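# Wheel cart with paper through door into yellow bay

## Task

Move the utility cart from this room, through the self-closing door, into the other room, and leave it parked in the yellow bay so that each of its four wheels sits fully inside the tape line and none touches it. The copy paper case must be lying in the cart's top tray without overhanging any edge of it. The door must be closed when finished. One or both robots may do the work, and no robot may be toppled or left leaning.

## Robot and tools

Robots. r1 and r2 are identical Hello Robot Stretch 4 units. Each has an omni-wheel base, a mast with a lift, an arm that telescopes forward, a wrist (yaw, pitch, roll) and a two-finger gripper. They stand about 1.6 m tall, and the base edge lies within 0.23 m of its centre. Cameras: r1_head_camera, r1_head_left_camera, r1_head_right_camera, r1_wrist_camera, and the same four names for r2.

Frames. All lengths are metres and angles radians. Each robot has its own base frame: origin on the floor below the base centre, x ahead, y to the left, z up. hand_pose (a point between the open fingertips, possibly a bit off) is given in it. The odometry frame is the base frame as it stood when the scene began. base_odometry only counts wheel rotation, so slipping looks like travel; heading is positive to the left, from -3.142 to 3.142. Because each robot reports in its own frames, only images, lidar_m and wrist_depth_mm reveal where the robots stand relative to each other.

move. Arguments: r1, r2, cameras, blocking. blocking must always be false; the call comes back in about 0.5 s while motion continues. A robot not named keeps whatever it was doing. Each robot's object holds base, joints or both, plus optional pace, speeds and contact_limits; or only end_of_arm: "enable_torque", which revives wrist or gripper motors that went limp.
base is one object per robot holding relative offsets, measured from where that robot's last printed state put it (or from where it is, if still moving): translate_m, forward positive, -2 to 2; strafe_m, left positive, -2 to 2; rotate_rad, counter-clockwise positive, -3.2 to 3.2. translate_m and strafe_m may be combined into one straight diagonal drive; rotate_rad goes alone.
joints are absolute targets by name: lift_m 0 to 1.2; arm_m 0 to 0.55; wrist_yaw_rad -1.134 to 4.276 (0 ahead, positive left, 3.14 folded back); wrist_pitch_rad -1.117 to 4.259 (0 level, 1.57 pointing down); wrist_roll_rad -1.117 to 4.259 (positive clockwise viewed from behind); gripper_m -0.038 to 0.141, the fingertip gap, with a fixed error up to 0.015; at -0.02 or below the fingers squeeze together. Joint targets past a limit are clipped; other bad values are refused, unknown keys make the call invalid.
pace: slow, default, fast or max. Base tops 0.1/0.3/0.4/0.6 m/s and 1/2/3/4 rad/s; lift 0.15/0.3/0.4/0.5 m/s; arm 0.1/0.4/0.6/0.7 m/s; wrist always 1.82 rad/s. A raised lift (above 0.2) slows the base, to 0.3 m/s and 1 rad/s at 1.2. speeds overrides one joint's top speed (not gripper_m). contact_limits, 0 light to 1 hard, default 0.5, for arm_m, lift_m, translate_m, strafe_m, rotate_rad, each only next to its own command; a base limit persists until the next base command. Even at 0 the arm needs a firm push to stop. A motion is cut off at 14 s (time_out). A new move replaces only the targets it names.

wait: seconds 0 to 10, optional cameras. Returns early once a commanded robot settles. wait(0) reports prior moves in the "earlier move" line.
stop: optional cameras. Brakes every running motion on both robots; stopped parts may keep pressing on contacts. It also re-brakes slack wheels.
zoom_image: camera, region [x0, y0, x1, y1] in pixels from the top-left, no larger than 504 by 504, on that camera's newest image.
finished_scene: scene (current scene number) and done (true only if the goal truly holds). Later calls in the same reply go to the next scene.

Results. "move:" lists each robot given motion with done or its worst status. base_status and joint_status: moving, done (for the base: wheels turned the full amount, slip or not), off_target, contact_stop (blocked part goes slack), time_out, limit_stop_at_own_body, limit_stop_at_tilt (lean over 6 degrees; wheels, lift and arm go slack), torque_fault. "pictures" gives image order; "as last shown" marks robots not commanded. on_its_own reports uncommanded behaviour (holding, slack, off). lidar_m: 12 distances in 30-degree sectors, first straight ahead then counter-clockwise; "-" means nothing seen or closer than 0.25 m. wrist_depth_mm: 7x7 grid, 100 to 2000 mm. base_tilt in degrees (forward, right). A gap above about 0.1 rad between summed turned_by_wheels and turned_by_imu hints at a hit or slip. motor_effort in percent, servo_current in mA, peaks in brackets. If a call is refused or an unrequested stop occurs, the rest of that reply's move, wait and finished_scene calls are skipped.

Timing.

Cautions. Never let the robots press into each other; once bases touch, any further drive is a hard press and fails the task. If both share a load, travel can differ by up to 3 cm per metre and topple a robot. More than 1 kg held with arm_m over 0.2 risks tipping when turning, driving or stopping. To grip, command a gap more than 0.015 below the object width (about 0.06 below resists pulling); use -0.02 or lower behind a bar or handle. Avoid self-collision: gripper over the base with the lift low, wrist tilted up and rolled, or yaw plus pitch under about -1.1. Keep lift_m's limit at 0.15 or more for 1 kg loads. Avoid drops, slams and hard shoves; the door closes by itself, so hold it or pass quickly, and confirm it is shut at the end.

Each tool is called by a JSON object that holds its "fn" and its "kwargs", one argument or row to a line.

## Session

{"fn": "move", "kwargs": {
  "blocking": false
}}

Scene clock: 0.00 s.
r1.base_odometry: x=+0.000 y=+0.000 heading=+0.000
r1.turned_by_wheels: +0.000
r1.turned_by_imu: +0.000
r1.base_tilt: forward=-1.6 right=+1.3
r1.lidar_m: 0.96 1.73 2.02 2.40 3.92 1.59 0.85 0.76 0.78 0.89 0.77 0.77
r1.base_status: not commanded
r1.joint_positions: lift_m=+0.124 arm_m=+0.000 wrist_yaw_rad=+3.194 wrist_pitch_rad=+0.002 wrist_roll_rad=+0.000 gripper_m=+0.056
r1.joint_status: not commanded
r1.measured_speeds: all 0
r1.motor_effort: lift_m=+19 arm_m=-4 wheel_0=-2 wheel_1=+1 wheel_2=+0
r1.servo_current: wrist_yaw_rad=59 wrist_pitch_rad=46 wrist_roll_rad=46 gripper_m=39
r1.hand_pose: x=-0.1216 y=+0.0722 z=+0.3019 quat_wxyz=(-0.026, -0.001, +0.000, +1.000) (m; r1's base frame)
r1.wrist_depth_mm: - 135 - - - - - / - 135 135 - - - - / - 133 174 - - - - / 110 136 206 - - - - / 137 - - - - - - / - - 194 1118 193 1160 1138 / - 759 759 809 788 831 809
r2.base_odometry: x=+0.000 y=+0.000 heading=+0.000
r2.turned_by_wheels: +0.000
r2.turned_by_imu: +0.000
r2.base_tilt: forward=-0.6 right=+0.1
r2.lidar_m: 1.27 1.30 1.54 2.30 2.33 2.74 1.39 1.38 2.74 2.36 2.39 1.46
r2.base_status: not commanded
r2.joint_positions: lift_m=+0.200 arm_m=+0.000 wrist_yaw_rad=+3.211 wrist_pitch_rad=+0.001 wrist_roll_rad=+0.000 gripper_m=+0.056
r2.joint_status: not commanded
r2.measured_speeds: all 0
r2.motor_effort: lift_m=+18 arm_m=-4 wheel_0=-1 wheel_1=+1 wheel_2=+1
r2.servo_current: wrist_yaw_rad=46 wrist_pitch_rad=39 wrist_roll_rad=52 gripper_m=52
r2.hand_pose: x=-0.1229 y=+0.0671 z=+0.3779 quat_wxyz=(-0.035, -0.001, +0.000, +0.999) (m; r2's base frame)
r2.wrist_depth_mm: - - 137 - - - - / - - 137 - - - - / - 119 146 - - - - / - 141 176 - - - - / 215 - - - - - - / 213 1336 196 1281 192 1366 1205 / 200 244 946 112 - 904 891
pictures: r1_head_camera, r1_head_left_camera, r1_head_right_camera, r1_wrist_camera, r2_head_camera, r2_head_left_camera, r2_head_right_camera, r2_wrist_camera
Images, in order (width x height): r1_head_camera 420x560, r1_head_left_camera 420x672, r1_head_right_camera 420x672, r1_wrist_camera 616x392, r2_head_camera 420x560, r2_head_left_camera 420x672, r2_head_right_camera 420x672, r2_wrist_camera 616x392.

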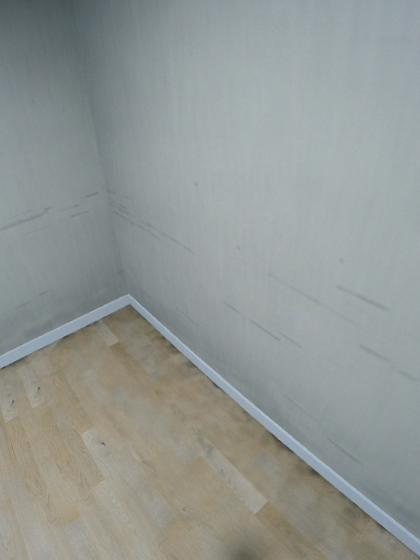

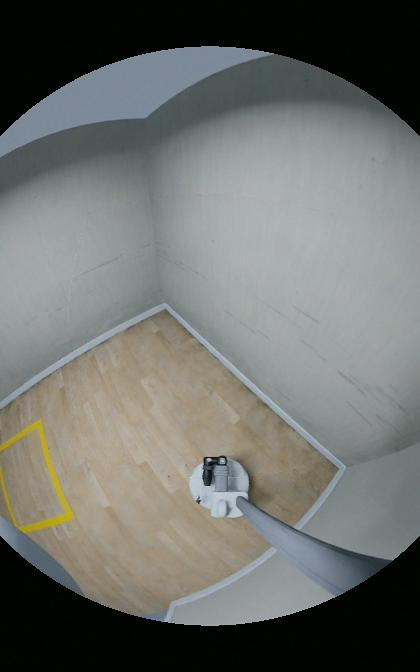

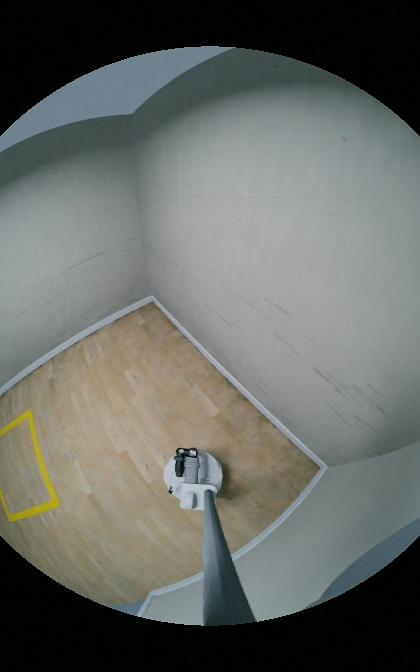

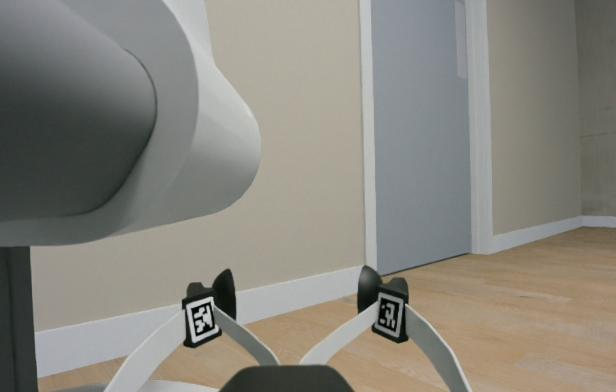

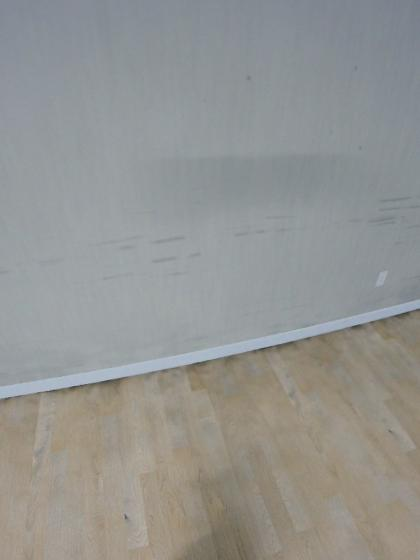

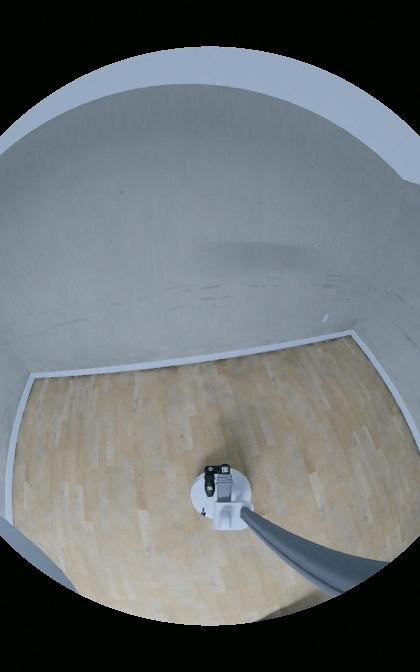

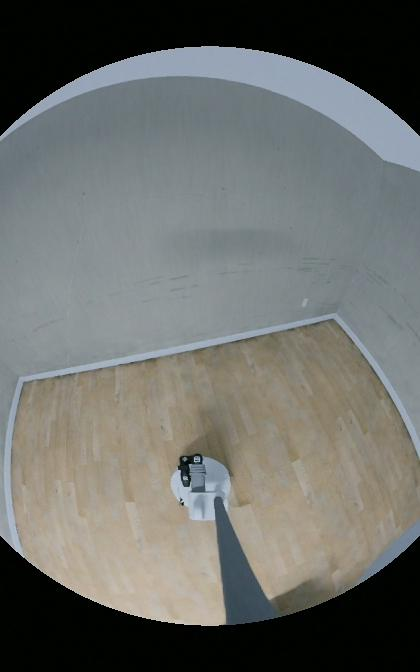

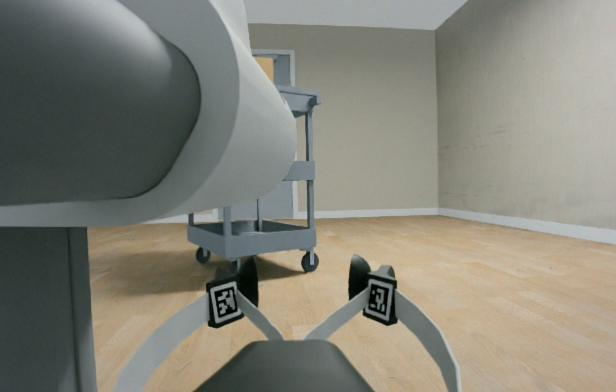

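{"fn": "move", "kwargs": {
  "r1": {"base":{"rotate_rad":2.4}},
  "r2": {"base":{"rotate_rad":3.0}},
  "blocking": false,
  "cameras": []
}}

{"fn": "wait", "kwargs": {
  "seconds": 5,
  "cameras": []
}}

{"fn": "wait", "kwargs": {
  "seconds": 1,
  "cameras": ["r1_head_camera","r1_head_left_camera","r2_head_camera","r2_head_left_camera"]
}}

Scene clock: 8.43 s.
move: r1 moving; r2 moving
r1.base_odometry: x=+0.000 y=+0.000 heading=+0.253
r1.turned_by_wheels: +0.253
r1.turned_by_imu: +0.253
r1.base_tilt: forward=-1.6 right=+1.3
r1.lidar_m: 1.15 2.01 2.10 2.97 2.65 1.07 0.80 0.74 0.80 0.80 0.71 0.82
r1.base_status: rotate_rad moving
r1.joint_positions: lift_m=+0.124 arm_m=+0.000 wrist_yaw_rad=+3.194 wrist_pitch_rad=+0.002 wrist_roll_rad=+0.000 gripper_m=+0.056
r1.joint_status: not commanded
r1.measured_speeds: translate_m=+0.000 strafe_m=+0.000 rotate_rad=+0.974 lift_m=+0.000 arm_m=+0.000 wrist_yaw_rad=+0.000 wrist_pitch_rad=+0.000 wrist_roll_rad=+0.000
r1.motor_effort: lift_m=+19(20) arm_m=-4(4) wheel_0=-7(9) wheel_1=-6(7) wheel_2=-6(7)
r1.servo_current: wrist_yaw_rad=46(59) wrist_pitch_rad=39(52) wrist_roll_rad=33(65) gripper_m=39(46)
r1.hand_pose: x=-0.1216 y=+0.0722 z=+0.3019 quat_wxyz=(-0.026, -0.001, +0.000, +1.000) (m; r1's base frame)
r1.wrist_depth_mm: - 135 - - - - - / - 135 135 - - - 1808 / - 133 175 - - - - / 110 136 207 - - - - / 137 - - - - - 1576 / - - 194 991 193 1138 1138 / - 759 759 798 798 820 809
r2.base_odometry: x=+0.000 y=+0.000 heading=+0.252
r2.turned_by_wheels: +0.252
r2.turned_by_imu: +0.245
r2.base_tilt: forward=-0.7 right=+0.0
r2.lidar_m: 1.27 1.35 1.91 2.30 2.42 3.34 1.42 3.33 2.47 2.38 1.81 1.34
r2.base_status: rotate_rad moving
r2.joint_positions: lift_m=+0.200 arm_m=+0.000 wrist_yaw_rad=+3.211 wrist_pitch_rad=+0.001 wrist_roll_rad=+0.000 gripper_m=+0.056
r2.joint_status: not commanded
r2.measured_speeds: translate_m=+0.002 strafe_m=+0.000 rotate_rad=+0.977 lift_m=+0.000 arm_m=+0.000 wrist_yaw_rad=+0.000 wrist_pitch_rad=+0.000 wrist_roll_rad=+0.000
r2.motor_effort: lift_m=+18(18) arm_m=-4(4) wheel_0=-4(9) wheel_1=-10(10) wheel_2=-10(11)
r2.servo_current: wrist_yaw_rad=52(52) wrist_pitch_rad=46(46) wrist_roll_rad=52(65) gripper_m=46(52)
r2.hand_pose: x=-0.1229 y=+0.0671 z=+0.3779 quat_wxyz=(-0.035, -0.001, +0.000, +0.999) (m; r2's base frame)
r2.wrist_depth_mm: - - 137 - - - - / - - 137 1808 - - - / - 119 146 289 - - - / - 141 177 - - - - / 215 - - - - - - / 203 1308 196 1366 192 1397 1229 / 200 243 960 112 - 917 891
pictures: none
No camera images: "cameras" was empty.

Scene clock: 10.40 s.
earlier move: r1 done; r2 moving
r1.base_odometry: x=+0.000 y=+0.000 heading=+2.400
r1.turned_by_wheels: +2.147
r1.turned_by_imu: +2.158
r1.base_tilt: forward=-1.6 right=+1.2
r1.lidar_m: 2.37 1.02 0.74 0.74 0.82 0.81 0.76 0.84 1.26 2.02 2.18 3.16
r1.base_status: done
r1.joint_positions: lift_m=+0.124 arm_m=+0.000 wrist_yaw_rad=+3.194 wrist_pitch_rad=+0.002 wrist_roll_rad=+0.000 gripper_m=+0.056
r1.joint_status: not commanded
r1.measured_speeds: all 0
r1.motor_effort: lift_m=+20(20) arm_m=-4(4) wheel_0=-3(10) wheel_1=-2(9) wheel_2=-1(8)
r1.servo_current: wrist_yaw_rad=59(65) wrist_pitch_rad=33(52) wrist_roll_rad=52(65) gripper_m=46(52)
r1.hand_pose: x=-0.1216 y=+0.0722 z=+0.3019 quat_wxyz=(-0.026, -0.001, +0.000, +1.000) (m; r1's base frame)
r1.wrist_depth_mm: - 135 - - - - - / - 135 135 - - - - / - 132 175 - - - - / 110 136 207 - - - - / - - - - - - - / - - 194 - 191 - - / - 809 768 164 798 - 759
r2.base_odometry: x=+0.000 y=+0.000 heading=+2.998
r2.turned_by_wheels: +2.746
r2.turned_by_imu: +2.673
r2.base_tilt: forward=-0.7 right=+0.1
r2.lidar_m: 1.53 1.36 3.01 2.37 2.38 1.63 1.30 1.28 1.42 2.16 2.32 2.53
r2.base_status: rotate_rad moving
r2.joint_positions: lift_m=+0.200 arm_m=+0.000 wrist_yaw_rad=+3.211 wrist_pitch_rad=+0.001 wrist_roll_rad=+0.000 gripper_m=+0.056
r2.joint_status: not commanded
r2.measured_speeds: translate_m=+0.000 strafe_m=+0.000 rotate_rad=+0.094 lift_m=+0.000 arm_m=+0.000 wrist_yaw_rad=+0.000 wrist_pitch_rad=+0.000 wrist_roll_rad=+0.000
r2.motor_effort: lift_m=+18(18) arm_m=-4(4) wheel_0=-6(10) wheel_1=-4(10) wheel_2=-4(13)
r2.servo_current: wrist_yaw_rad=46(52) wrist_pitch_rad=39(46) wrist_roll_rad=46(65) gripper_m=46(52)
r2.hand_pose: x=-0.1228 y=+0.0671 z=+0.3779 quat_wxyz=(-0.035, -0.001, +0.000, +0.999) (m; r2's base frame)
r2.wrist_depth_mm: - 114 137 - - - - / - 108 137 - - - - / - 120 148 236 - - - / - 141 166 - - - - / 216 - - - - - 1863 / 204 1205 191 1205 192 1336 1205 / 201 245 976 112 - 917 891
wait: 1.97 of 5 s (r1 has come to rest)
pictures: none
No camera images: "cameras" was empty.

Scene clock: 10.73 s.
earlier move: r2 done
r1.base_odometry: x=+0.000 y=+0.000 heading=+2.400
r1.turned_by_wheels: +0.000
r1.turned_by_imu: +0.000
r1.base_tilt: forward=-1.6 right=+1.3
r1.lidar_m: 2.38 1.02 0.77 0.74 0.81 0.79 0.75 0.82 1.24 2.02 2.15 3.16
r1.base_status: done
r1.joint_positions: lift_m=+0.124 arm_m=+0.000 wrist_yaw_rad=+3.194 wrist_pitch_rad=+0.002 wrist_roll_rad=+0.000 gripper_m=+0.056
r1.joint_status: not commanded
r1.measured_speeds: all 0
r1.motor_effort: lift_m=+20(20) arm_m=-4(4) wheel_0=-2(10) wheel_1=-2(9) wheel_2=-1(8)
r1.servo_current: wrist_yaw_rad=52(65) wrist_pitch_rad=33(52) wrist_roll_rad=33(65) gripper_m=46(52)
r1.hand_pose: x=-0.1216 y=+0.0722 z=+0.3019 quat_wxyz=(-0.026, -0.001, +0.000, +1.000) (m; r1's base frame)
r1.wrist_depth_mm: - 135 - - - - - / - 135 135 - - - - / - 133 175 - - - - / 110 136 207 - - - - / - - - - - - - / - - 194 - 191 - - / - 820 759 164 788 - 759
r2.base_odometry: x=+0.000 y=+0.000 heading=+2.999
r2.turned_by_wheels: +0.001
r2.turned_by_imu: +0.001
r2.base_tilt: forward=-0.6 right=+0.0
r2.lidar_m: 1.51 1.34 3.02 2.39 2.36 1.67 1.32 1.28 1.41 2.17 2.31 2.54
r2.base_status: done
r2.joint_positions: lift_m=+0.200 arm_m=+0.000 wrist_yaw_rad=+3.211 wrist_pitch_rad=+0.001 wrist_roll_rad=+0.000 gripper_m=+0.056
r2.joint_status: not commanded
r2.measured_speeds: all 0
r2.motor_effort: lift_m=+18(18) arm_m=-4(4) wheel_0=-3(10) wheel_1=-2(10) wheel_2=-5(13)
r2.servo_current: wrist_yaw_rad=52(52) wrist_pitch_rad=46(46) wrist_roll_rad=39(65) gripper_m=46(52)
r2.hand_pose: x=-0.1228 y=+0.0671 z=+0.3779 quat_wxyz=(-0.035, -0.001, +0.000, +0.999) (m; r2's base frame)
r2.wrist_depth_mm: - 114 137 - - - - / - 108 137 - - - - / - 120 148 236 - - - / - 141 165 - - - - / 216 - - - - - 1921 / 204 1229 191 1229 192 1366 1205 / 201 245 960 112 - 917 904
wait: 0.33 of 1 s (r2 has come to rest)
pictures: r1_head_camera, r1_head_left_camera, r2_head_camera, r2_head_left_camera
Images, in order (width x height): r1_head_camera 420x560, r1_head_left_camera 420x672, r2_head_camera 420x560, r2_head_left_camera 420x672.

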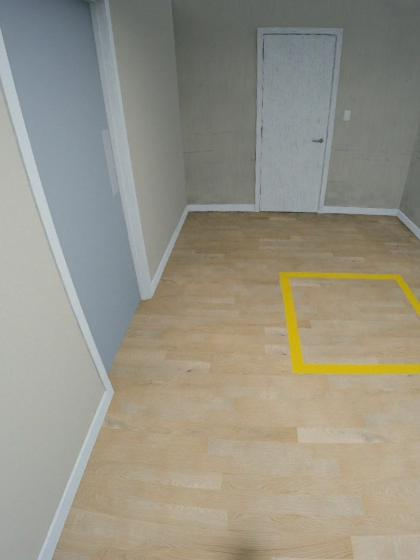

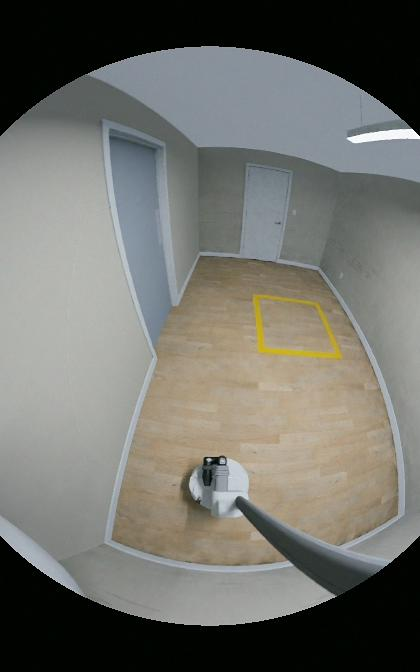

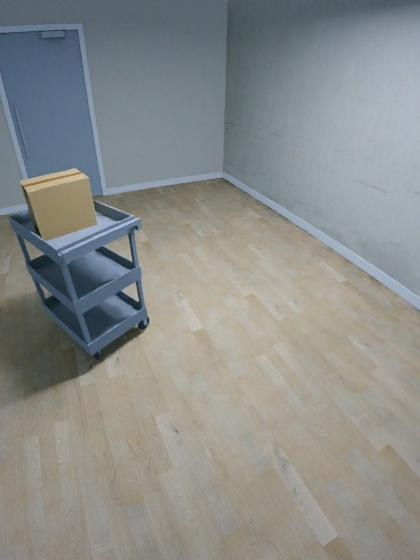

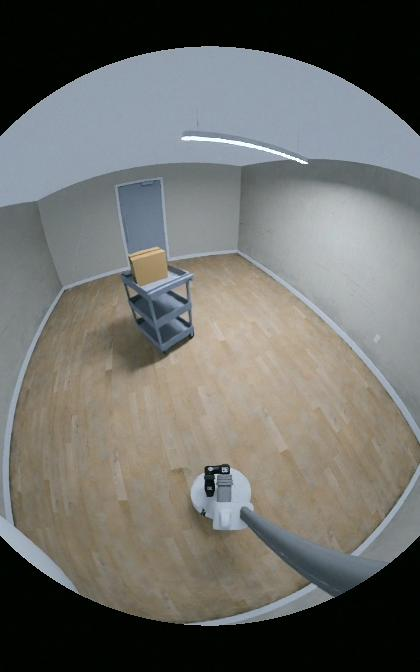

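{"fn": "zoom_image", "kwargs": {
  "camera": "r2_head_camera",
  "region": [0, 20, 240, 380]
}}

{"fn": "zoom_image", "kwargs": {
  "camera": "r2_head_left_camera",
  "region": [30, 150, 280, 400]
}}

Scaled by 1.400 from the camera's 420x560 image, which has a finer 1200x1600 frame.

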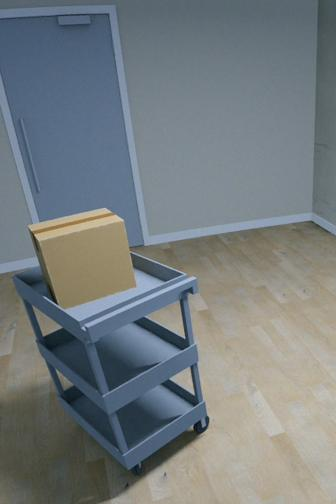

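Scaled by 2.016 from the camera's 420x672 image, which has a finer 600x960 frame.

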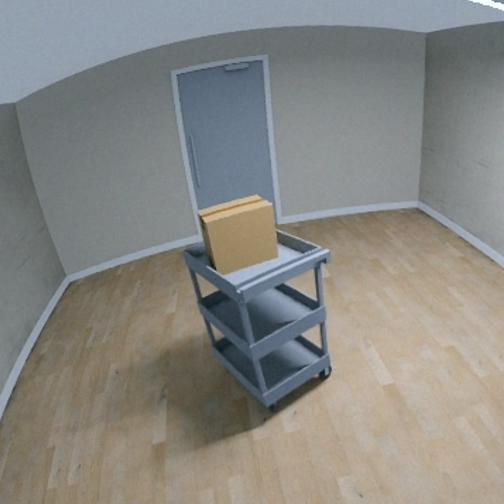

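{"fn": "move", "kwargs": {
  "r1": {"base":{"rotate_rad":1.45}},
  "r2": {"base":{"rotate_rad":0.42},"joints":{"lift_m":0.66}},
  "blocking": false,
  "cameras": []
}}

{"fn": "wait", "kwargs": {
  "seconds": 2.5,
  "cameras": []
}}

{"fn": "move", "kwargs": {
  "r1": {"base":{"strafe_m":-1.0}},
  "r2": {"joints":{"wrist_yaw_rad":0,"wrist_roll_rad":1.57,"gripper_m":0.13}},
  "blocking": false,
  "cameras": []
}}

{"fn": "wait", "kwargs": {
  "seconds": 4,
  "cameras": []
}}

{"fn": "wait", "kwargs": {
  "seconds": 1.5,
  "cameras": ["r1_head_camera","r1_head_right_camera","r2_head_camera"]
}}

Scene clock: 62.10 s.
move: r1 moving; r2 moving
r1.base_odometry: x=+0.000 y=+0.000 heading=+2.652
r1.turned_by_wheels: +0.253
r1.turned_by_imu: +0.253
r1.base_tilt: forward=-1.6 right=+1.3
r1.lidar_m: 1.51 0.87 0.74 0.75 0.86 0.76 0.76 0.96 1.84 2.07 2.48 3.90
r1.base_status: rotate_rad moving
r1.joint_positions: lift_m=+0.124 arm_m=+0.000 wrist_yaw_rad=+3.194 wrist_pitch_rad=+0.002 wrist_roll_rad=+0.000 gripper_m=+0.056
r1.joint_status: not commanded
r1.measured_speeds: translate_m=+0.000 strafe_m=+0.000 rotate_rad=+0.971 lift_m=+0.000 arm_m=+0.000 wrist_yaw_rad=+0.000 wrist_pitch_rad=+0.000 wrist_roll_rad=+0.000
r1.motor_effort: lift_m=+19(20) arm_m=-4(4) wheel_0=-9(9) wheel_1=-7(8) wheel_2=-7(7)
r1.servo_current: wrist_yaw_rad=72(72) wrist_pitch_rad=39(46) wrist_roll_rad=39(52) gripper_m=46(46)
r1.hand_pose: x=-0.1216 y=+0.0722 z=+0.3019 quat_wxyz=(-0.026, -0.001, +0.000, +1.000) (m; r1's base frame)
r1.wrist_depth_mm: - 135 - - - - - / - 135 135 - - - - / - 133 175 - - - - / 110 136 207 - - - - / - - - - - - - / - 1008 195 - 191 - - / - 820 759 798 788 - 715
r2.base_odometry: x=+0.000 y=+0.000 heading=-3.035
r2.turned_by_wheels: +0.249
r2.turned_by_imu: +0.243
r2.base_tilt: forward=-0.7 right=+0.1
r2.lidar_m: 1.38 1.64 2.62 2.36 2.18 1.43 1.27 1.30 1.62 2.31 2.34 2.89
r2.base_status: rotate_rad moving
r2.joint_positions: lift_m=+0.238 arm_m=+0.000 wrist_yaw_rad=+3.211 wrist_pitch_rad=+0.001 wrist_roll_rad=+0.000 gripper_m=+0.056
r2.joint_status: lift_m moving
r2.measured_speeds: translate_m=+0.004 strafe_m=-0.001 rotate_rad=+0.881 lift_m=+0.146 arm_m=+0.000 wrist_yaw_rad=+0.000 wrist_pitch_rad=+0.000 wrist_roll_rad=+0.000
r2.motor_effort: lift_m=+23(24) arm_m=-4(4) wheel_0=-5(10) wheel_1=-7(10) wheel_2=-8(11)
r2.servo_current: wrist_yaw_rad=46(52) wrist_pitch_rad=46(46) wrist_roll_rad=52(59) gripper_m=46(52)
r2.hand_pose: x=-0.1228 y=+0.0671 z=+0.4157 quat_wxyz=(-0.035, -0.001, +0.000, +0.999) (m; r2's base frame)
r2.wrist_depth_mm: - 114 137 - - - - / - 109 137 - - - - / - 120 148 236 - - - / - 141 165 - - - - / 216 - - - - - - / 204 1308 191 1205 191 1336 1336 / 202 246 1025 112 - 976 946
pictures: none
No camera images: "cameras" was empty.

Scene clock: 63.60 s.
earlier move: r1 done; r2 moving
r1.base_odometry: x=+0.000 y=+0.000 heading=-2.434
r1.turned_by_wheels: +1.197
r1.turned_by_imu: +1.203
r1.base_tilt: forward=-1.6 right=+1.3
r1.lidar_m: 0.73 0.77 0.81 0.77 0.79 1.09 2.01 2.10 2.78 3.81 1.18 0.80
r1.base_status: done
r1.joint_positions: lift_m=+0.124 arm_m=+0.000 wrist_yaw_rad=+3.194 wrist_pitch_rad=+0.002 wrist_roll_rad=+0.000 gripper_m=+0.056
r1.joint_status: not commanded
r1.measured_speeds: all 0
r1.motor_effort: lift_m=+20(20) arm_m=-4(4) wheel_0=-3(9) wheel_1=+0(9) wheel_2=+0(8)
r1.servo_current: wrist_yaw_rad=65(78) wrist_pitch_rad=33(52) wrist_roll_rad=65(72) gripper_m=39(52)
r1.hand_pose: x=-0.1216 y=+0.0722 z=+0.3019 quat_wxyz=(-0.026, -0.001, +0.000, +1.000) (m; r1's base frame)
r1.wrist_depth_mm: - 135 - - - - - / - 135 146 - - - - / - 133 175 - - - - / 110 136 223 - - - - / 137 - - - - 1576 - / 1255 1229 198 1205 193 1138 1008 / - 809 759 809 788 820 798
r2.base_odometry: x=+0.000 y=+0.000 heading=-2.865
r2.turned_by_wheels: +0.170
r2.turned_by_imu: +0.166
r2.base_tilt: forward=-0.7 right=+0.0
r2.lidar_m: 1.36 3.33 2.45 2.36 1.82 1.32 1.28 1.37 1.91 2.29 2.43 3.42
r2.base_status: done
r2.joint_positions: lift_m=+0.618 arm_m=+0.000 wrist_yaw_rad=+3.211 wrist_pitch_rad=+0.001 wrist_roll_rad=+0.000 gripper_m=+0.056
r2.joint_status: lift_m moving
r2.measured_speeds: translate_m=+0.000 strafe_m=+0.000 rotate_rad=+0.000 lift_m=+0.164 arm_m=+0.000 wrist_yaw_rad=+0.000 wrist_pitch_rad=+0.000 wrist_roll_rad=+0.000
r2.motor_effort: lift_m=+20(25) arm_m=-4(4) wheel_0=-3(10) wheel_1=-4(10) wheel_2=-5(11)
r2.servo_current: wrist_yaw_rad=52(52) wrist_pitch_rad=39(46) wrist_roll_rad=39(59) gripper_m=52(59)
r2.hand_pose: x=-0.1228 y=+0.0671 z=+0.7956 quat_wxyz=(-0.035, -0.001, +0.000, +0.999) (m; r2's base frame)
r2.wrist_depth_mm: - 114 137 - - - - / - 108 138 - - - - / - 120 148 237 - - - / - 141 166 - - - - / 216 - - - - - - / 204 - 188 - 189 - - / 201 125 - 113 - - -
wait: 1.50 of 2.5 s (r1 has come to rest)
pictures: none
No camera images: "cameras" was empty.

Scene clock: 64.10 s.
earlier move: r2 moving
move: r1 moving; r2 moving
r1.base_odometry: x=-0.024 y=+0.028 heading=-2.434
r1.turned_by_wheels: +0.000
r1.turned_by_imu: +0.000
r1.base_tilt: forward=-1.6 right=+1.3
r1.lidar_m: 0.73 0.78 0.85 0.79 0.83 1.12 2.01 2.08 2.75 3.80 1.15 0.82
r1.base_status: strafe_m moving
r1.joint_positions: lift_m=+0.124 arm_m=+0.000 wrist_yaw_rad=+3.194 wrist_pitch_rad=+0.002 wrist_roll_rad=+0.000 gripper_m=+0.056
r1.joint_status: not commanded
r1.measured_speeds: translate_m=+0.000 strafe_m=-0.140 rotate_rad=+0.002 lift_m=+0.000 arm_m=+0.000 wrist_yaw_rad=+0.000 wrist_pitch_rad=+0.000 wrist_roll_rad=+0.000
r1.motor_effort: lift_m=+20(20) arm_m=-4(4) wheel_0=+10(10) wheel_1=-9(10) wheel_2=+2(2)
r1.servo_current: wrist_yaw_rad=59(65) wrist_pitch_rad=39(46) wrist_roll_rad=52(65) gripper_m=39(46)
r1.hand_pose: x=-0.1216 y=+0.0722 z=+0.3019 quat_wxyz=(-0.026, -0.001, +0.000, +1.000) (m; r1's base frame)
r1.wrist_depth_mm: - 135 - - - - - / - 135 147 - - - - / - 133 175 - - - - / 110 136 223 - - - - / 137 - - - - 1618 - / 1229 1255 198 1205 193 1138 1008 / - 820 759 798 798 820 798
r2.base_odometry: x=+0.000 y=+0.000 heading=-2.865
r2.turned_by_wheels: +0.000
r2.turned_by_imu: +0.000
r2.base_tilt: forward=-0.7 right=+0.1
r2.lidar_m: 1.36 3.30 2.45 2.36 1.80 1.35 1.28 1.32 1.91 2.31 2.43 3.40
r2.base_status: not commanded
r2.joint_positions: lift_m=+0.660 arm_m=+0.000 wrist_yaw_rad=+2.650 wrist_pitch_rad=+0.001 wrist_roll_rad=+0.588 gripper_m=+0.075
r2.joint_status: lift_m moving; wrist_yaw_rad moving; wrist_roll_rad moving; gripper_m moving
r2.measured_speeds: translate_m=+0.000 strafe_m=+0.000 rotate_rad=+0.000 lift_m=+0.014 arm_m=+0.000 wrist_yaw_rad=-1.737 wrist_pitch_rad=+0.000 wrist_roll_rad=+1.820
r2.motor_effort: lift_m=+22(25) arm_m=-4(4) wheel_0=-3(3) wheel_1=-4(4) wheel_2=-5(5)
r2.servo_current: wrist_yaw_rad=91(124) wrist_pitch_rad=46(46) wrist_roll_rad=72(98) gripper_m=98(98)
r2.hand_pose: x=-0.0419 y=+0.2133 z=+0.8375 quat_wxyz=(+0.233, +0.070, +0.281, +0.928) (m; r2's base frame)
r2.wrist_depth_mm: - - - - - - - / - - - - - - - / - - - - - - - / - - - - - - - / - - - - - - 1708 / 237 - 191 - 189 1618 1430 / - 126 - 112 - 1336 1138
pictures: none
No camera images: "cameras" was empty.

Scene clock: 66.10 s.
earlier move: r1 moving; r2 done
r1.base_odometry: x=-0.387 y=+0.452 heading=-2.434
r1.turned_by_wheels: +0.000
r1.turned_by_imu: -0.003
r1.base_tilt: forward=-1.6 right=+1.3
r1.lidar_m: 0.76 0.80 1.09 1.32 1.40 1.88 1.98 2.02 2.72 3.35 1.30 0.85
r1.base_status: strafe_m moving
r1.joint_positions: lift_m=+0.124 arm_m=+0.000 wrist_yaw_rad=+3.194 wrist_pitch_rad=+0.002 wrist_roll_rad=+0.000 gripper_m=+0.056
r1.joint_status: not commanded
r1.measured_speeds: translate_m=+0.000 strafe_m=-0.300 rotate_rad=+0.000 lift_m=+0.000 arm_m=+0.000 wrist_yaw_rad=+0.000 wrist_pitch_rad=+0.000 wrist_roll_rad=+0.000
r1.motor_effort: lift_m=+20(20) arm_m=-4(4) wheel_0=+4(11) wheel_1=-6(11) wheel_2=+0(2)
r1.servo_current: wrist_yaw_rad=33(78) wrist_pitch_rad=46(52) wrist_roll_rad=46(65) gripper_m=39(46)
r1.hand_pose: x=-0.1216 y=+0.0722 z=+0.3019 quat_wxyz=(-0.026, -0.001, +0.000, +1.000) (m; r1's base frame)
r1.wrist_depth_mm: - 135 - - - - - / - 135 146 - - - - / - 133 175 - - - - / 110 136 223 - - - - / 137 - - - - - 1756 / 1229 1229 198 1205 193 1160 1118 / - 809 768 798 798 820 798
r2.base_odometry: x=+0.000 y=+0.000 heading=-2.865
r2.turned_by_wheels: +0.000
r2.turned_by_imu: +0.000
r2.base_tilt: forward=-0.7 right=+0.0
r2.lidar_m: 1.38 3.29 2.45 2.35 1.80 1.36 1.26 1.35 1.92 2.32 2.43 3.40
r2.base_status: not commanded
r2.joint_positions: lift_m=+0.660 arm_m=+0.000 wrist_yaw_rad=+0.003 wrist_pitch_rad=+0.001 wrist_roll_rad=+1.568 gripper_m=+0.130
r2.joint_status: all done
r2.measured_speeds: all 0
r2.motor_effort: lift_m=+21(25) arm_m=-4(4) wheel_0=-3(4) wheel_1=-4(4) wheel_2=-5(5)
r2.servo_current: wrist_yaw_rad=52(130) wrist_pitch_rad=39(46) wrist_roll_rad=52(111) gripper_m=52(117)
r2.hand_pose: x=+0.4596 y=-0.0866 z=+0.8376 quat_wxyz=(+0.708, +0.706, +0.001, +0.001) (m; r2's base frame)
r2.wrist_depth_mm: - - - - - 1756 1160 / - - - - - 1708 1205 / - - - - - 1537 1205 / - - - 1537 1983 1464 1182 / - - - 1499 1281 1464 1205 / - - 204 - - 1397 1205 / - - - 112 - 1756 1182
wait: 2.00 of 4 s (r2 has come to rest)
pictures: none
No camera images: "cameras" was empty.

Scene clock: 67.60 s.
earlier move: r1 moving
r1.base_odometry: x=-0.638 y=+0.745 heading=-2.434
r1.turned_by_wheels: +0.000
r1.turned_by_imu: -0.002
r1.base_tilt: forward=-1.6 right=+1.2
r1.lidar_m: 0.79 0.82 1.11 1.73 1.79 2.09 1.95 2.04 2.67 2.95 1.33 0.91
r1.base_status: strafe_m moving
r1.joint_positions: lift_m=+0.124 arm_m=+0.000 wrist_yaw_rad=+3.194 wrist_pitch_rad=+0.002 wrist_roll_rad=+0.000 gripper_m=+0.056
r1.joint_status: not commanded
r1.measured_speeds: translate_m=+0.000 strafe_m=-0.111 rotate_rad=-0.001 lift_m=+0.000 arm_m=+0.000 wrist_yaw_rad=+0.000 wrist_pitch_rad=+0.000 wrist_roll_rad=+0.000
r1.motor_effort: lift_m=+20(20) arm_m=-4(4) wheel_0=+4(11) wheel_1=-2(11) wheel_2=+0(2)
r1.servo_current: wrist_yaw_rad=52(78) wrist_pitch_rad=39(52) wrist_roll_rad=39(65) gripper_m=46(46)
r1.hand_pose: x=-0.1216 y=+0.0722 z=+0.3019 quat_wxyz=(-0.026, -0.001, +0.000, +1.000) (m; r1's base frame)
r1.wrist_depth_mm: - 135 - - - - - / - 135 143 - - - - / - 134 177 - - - - / 109 136 216 - - - - / 137 - - - - - - / 1229 1229 199 1229 193 1182 1118 / - 820 759 798 788 820 809
r2.base_odometry: x=+0.000 y=+0.000 heading=-2.865
r2.turned_by_wheels: +0.000
r2.turned_by_imu: +0.000
r2.base_tilt: forward=-0.7 right=+0.0
r2.lidar_m: 1.37 3.31 2.44 2.34 1.81 1.33 1.28 1.35 1.91 2.30 2.42 3.41
r2.base_status: not commanded
r2.joint_positions: lift_m=+0.660 arm_m=+0.000 wrist_yaw_rad=+0.003 wrist_pitch_rad=+0.001 wrist_roll_rad=+1.568 gripper_m=+0.130
r2.joint_status: all done
r2.measured_speeds: all 0
r2.motor_effort: lift_m=+21(25) arm_m=-4(4) wheel_0=-3(4) wheel_1=-4(4) wheel_2=-5(5)
r2.servo_current: wrist_yaw_rad=46(130) wrist_pitch_rad=39(46) wrist_roll_rad=46(111) gripper_m=52(117)
r2.hand_pose: x=+0.4596 y=-0.0866 z=+0.8376 quat_wxyz=(+0.708, +0.706, +0.001, +0.001) (m; r2's base frame)
r2.wrist_depth_mm: - - - - - 1756 1160 / - - - - - 1708 1182 / - - - - - 1464 1182 / - - - 1499 1921 1464 1205 / - - - 1499 1336 1464 1182 / - - 203 - - 1464 1205 / - - - 112 - 1756 1182
wait: 1.50 s; no rest
pictures: r1_head_camera, r1_head_right_camera, r2_head_camera
Images, in order (width x height): r1_head_camera 420x560, r1_head_right_camera 420x672, r2_head_camera 420x560.

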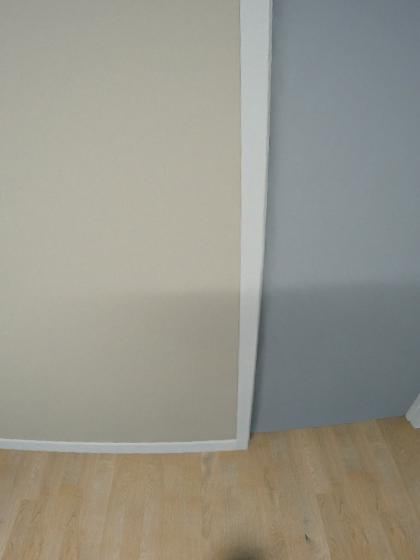

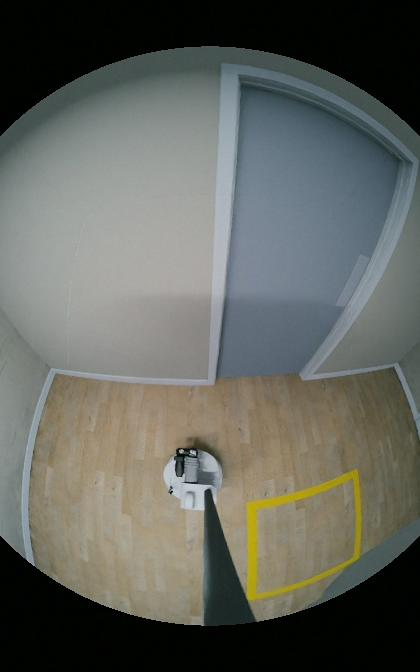

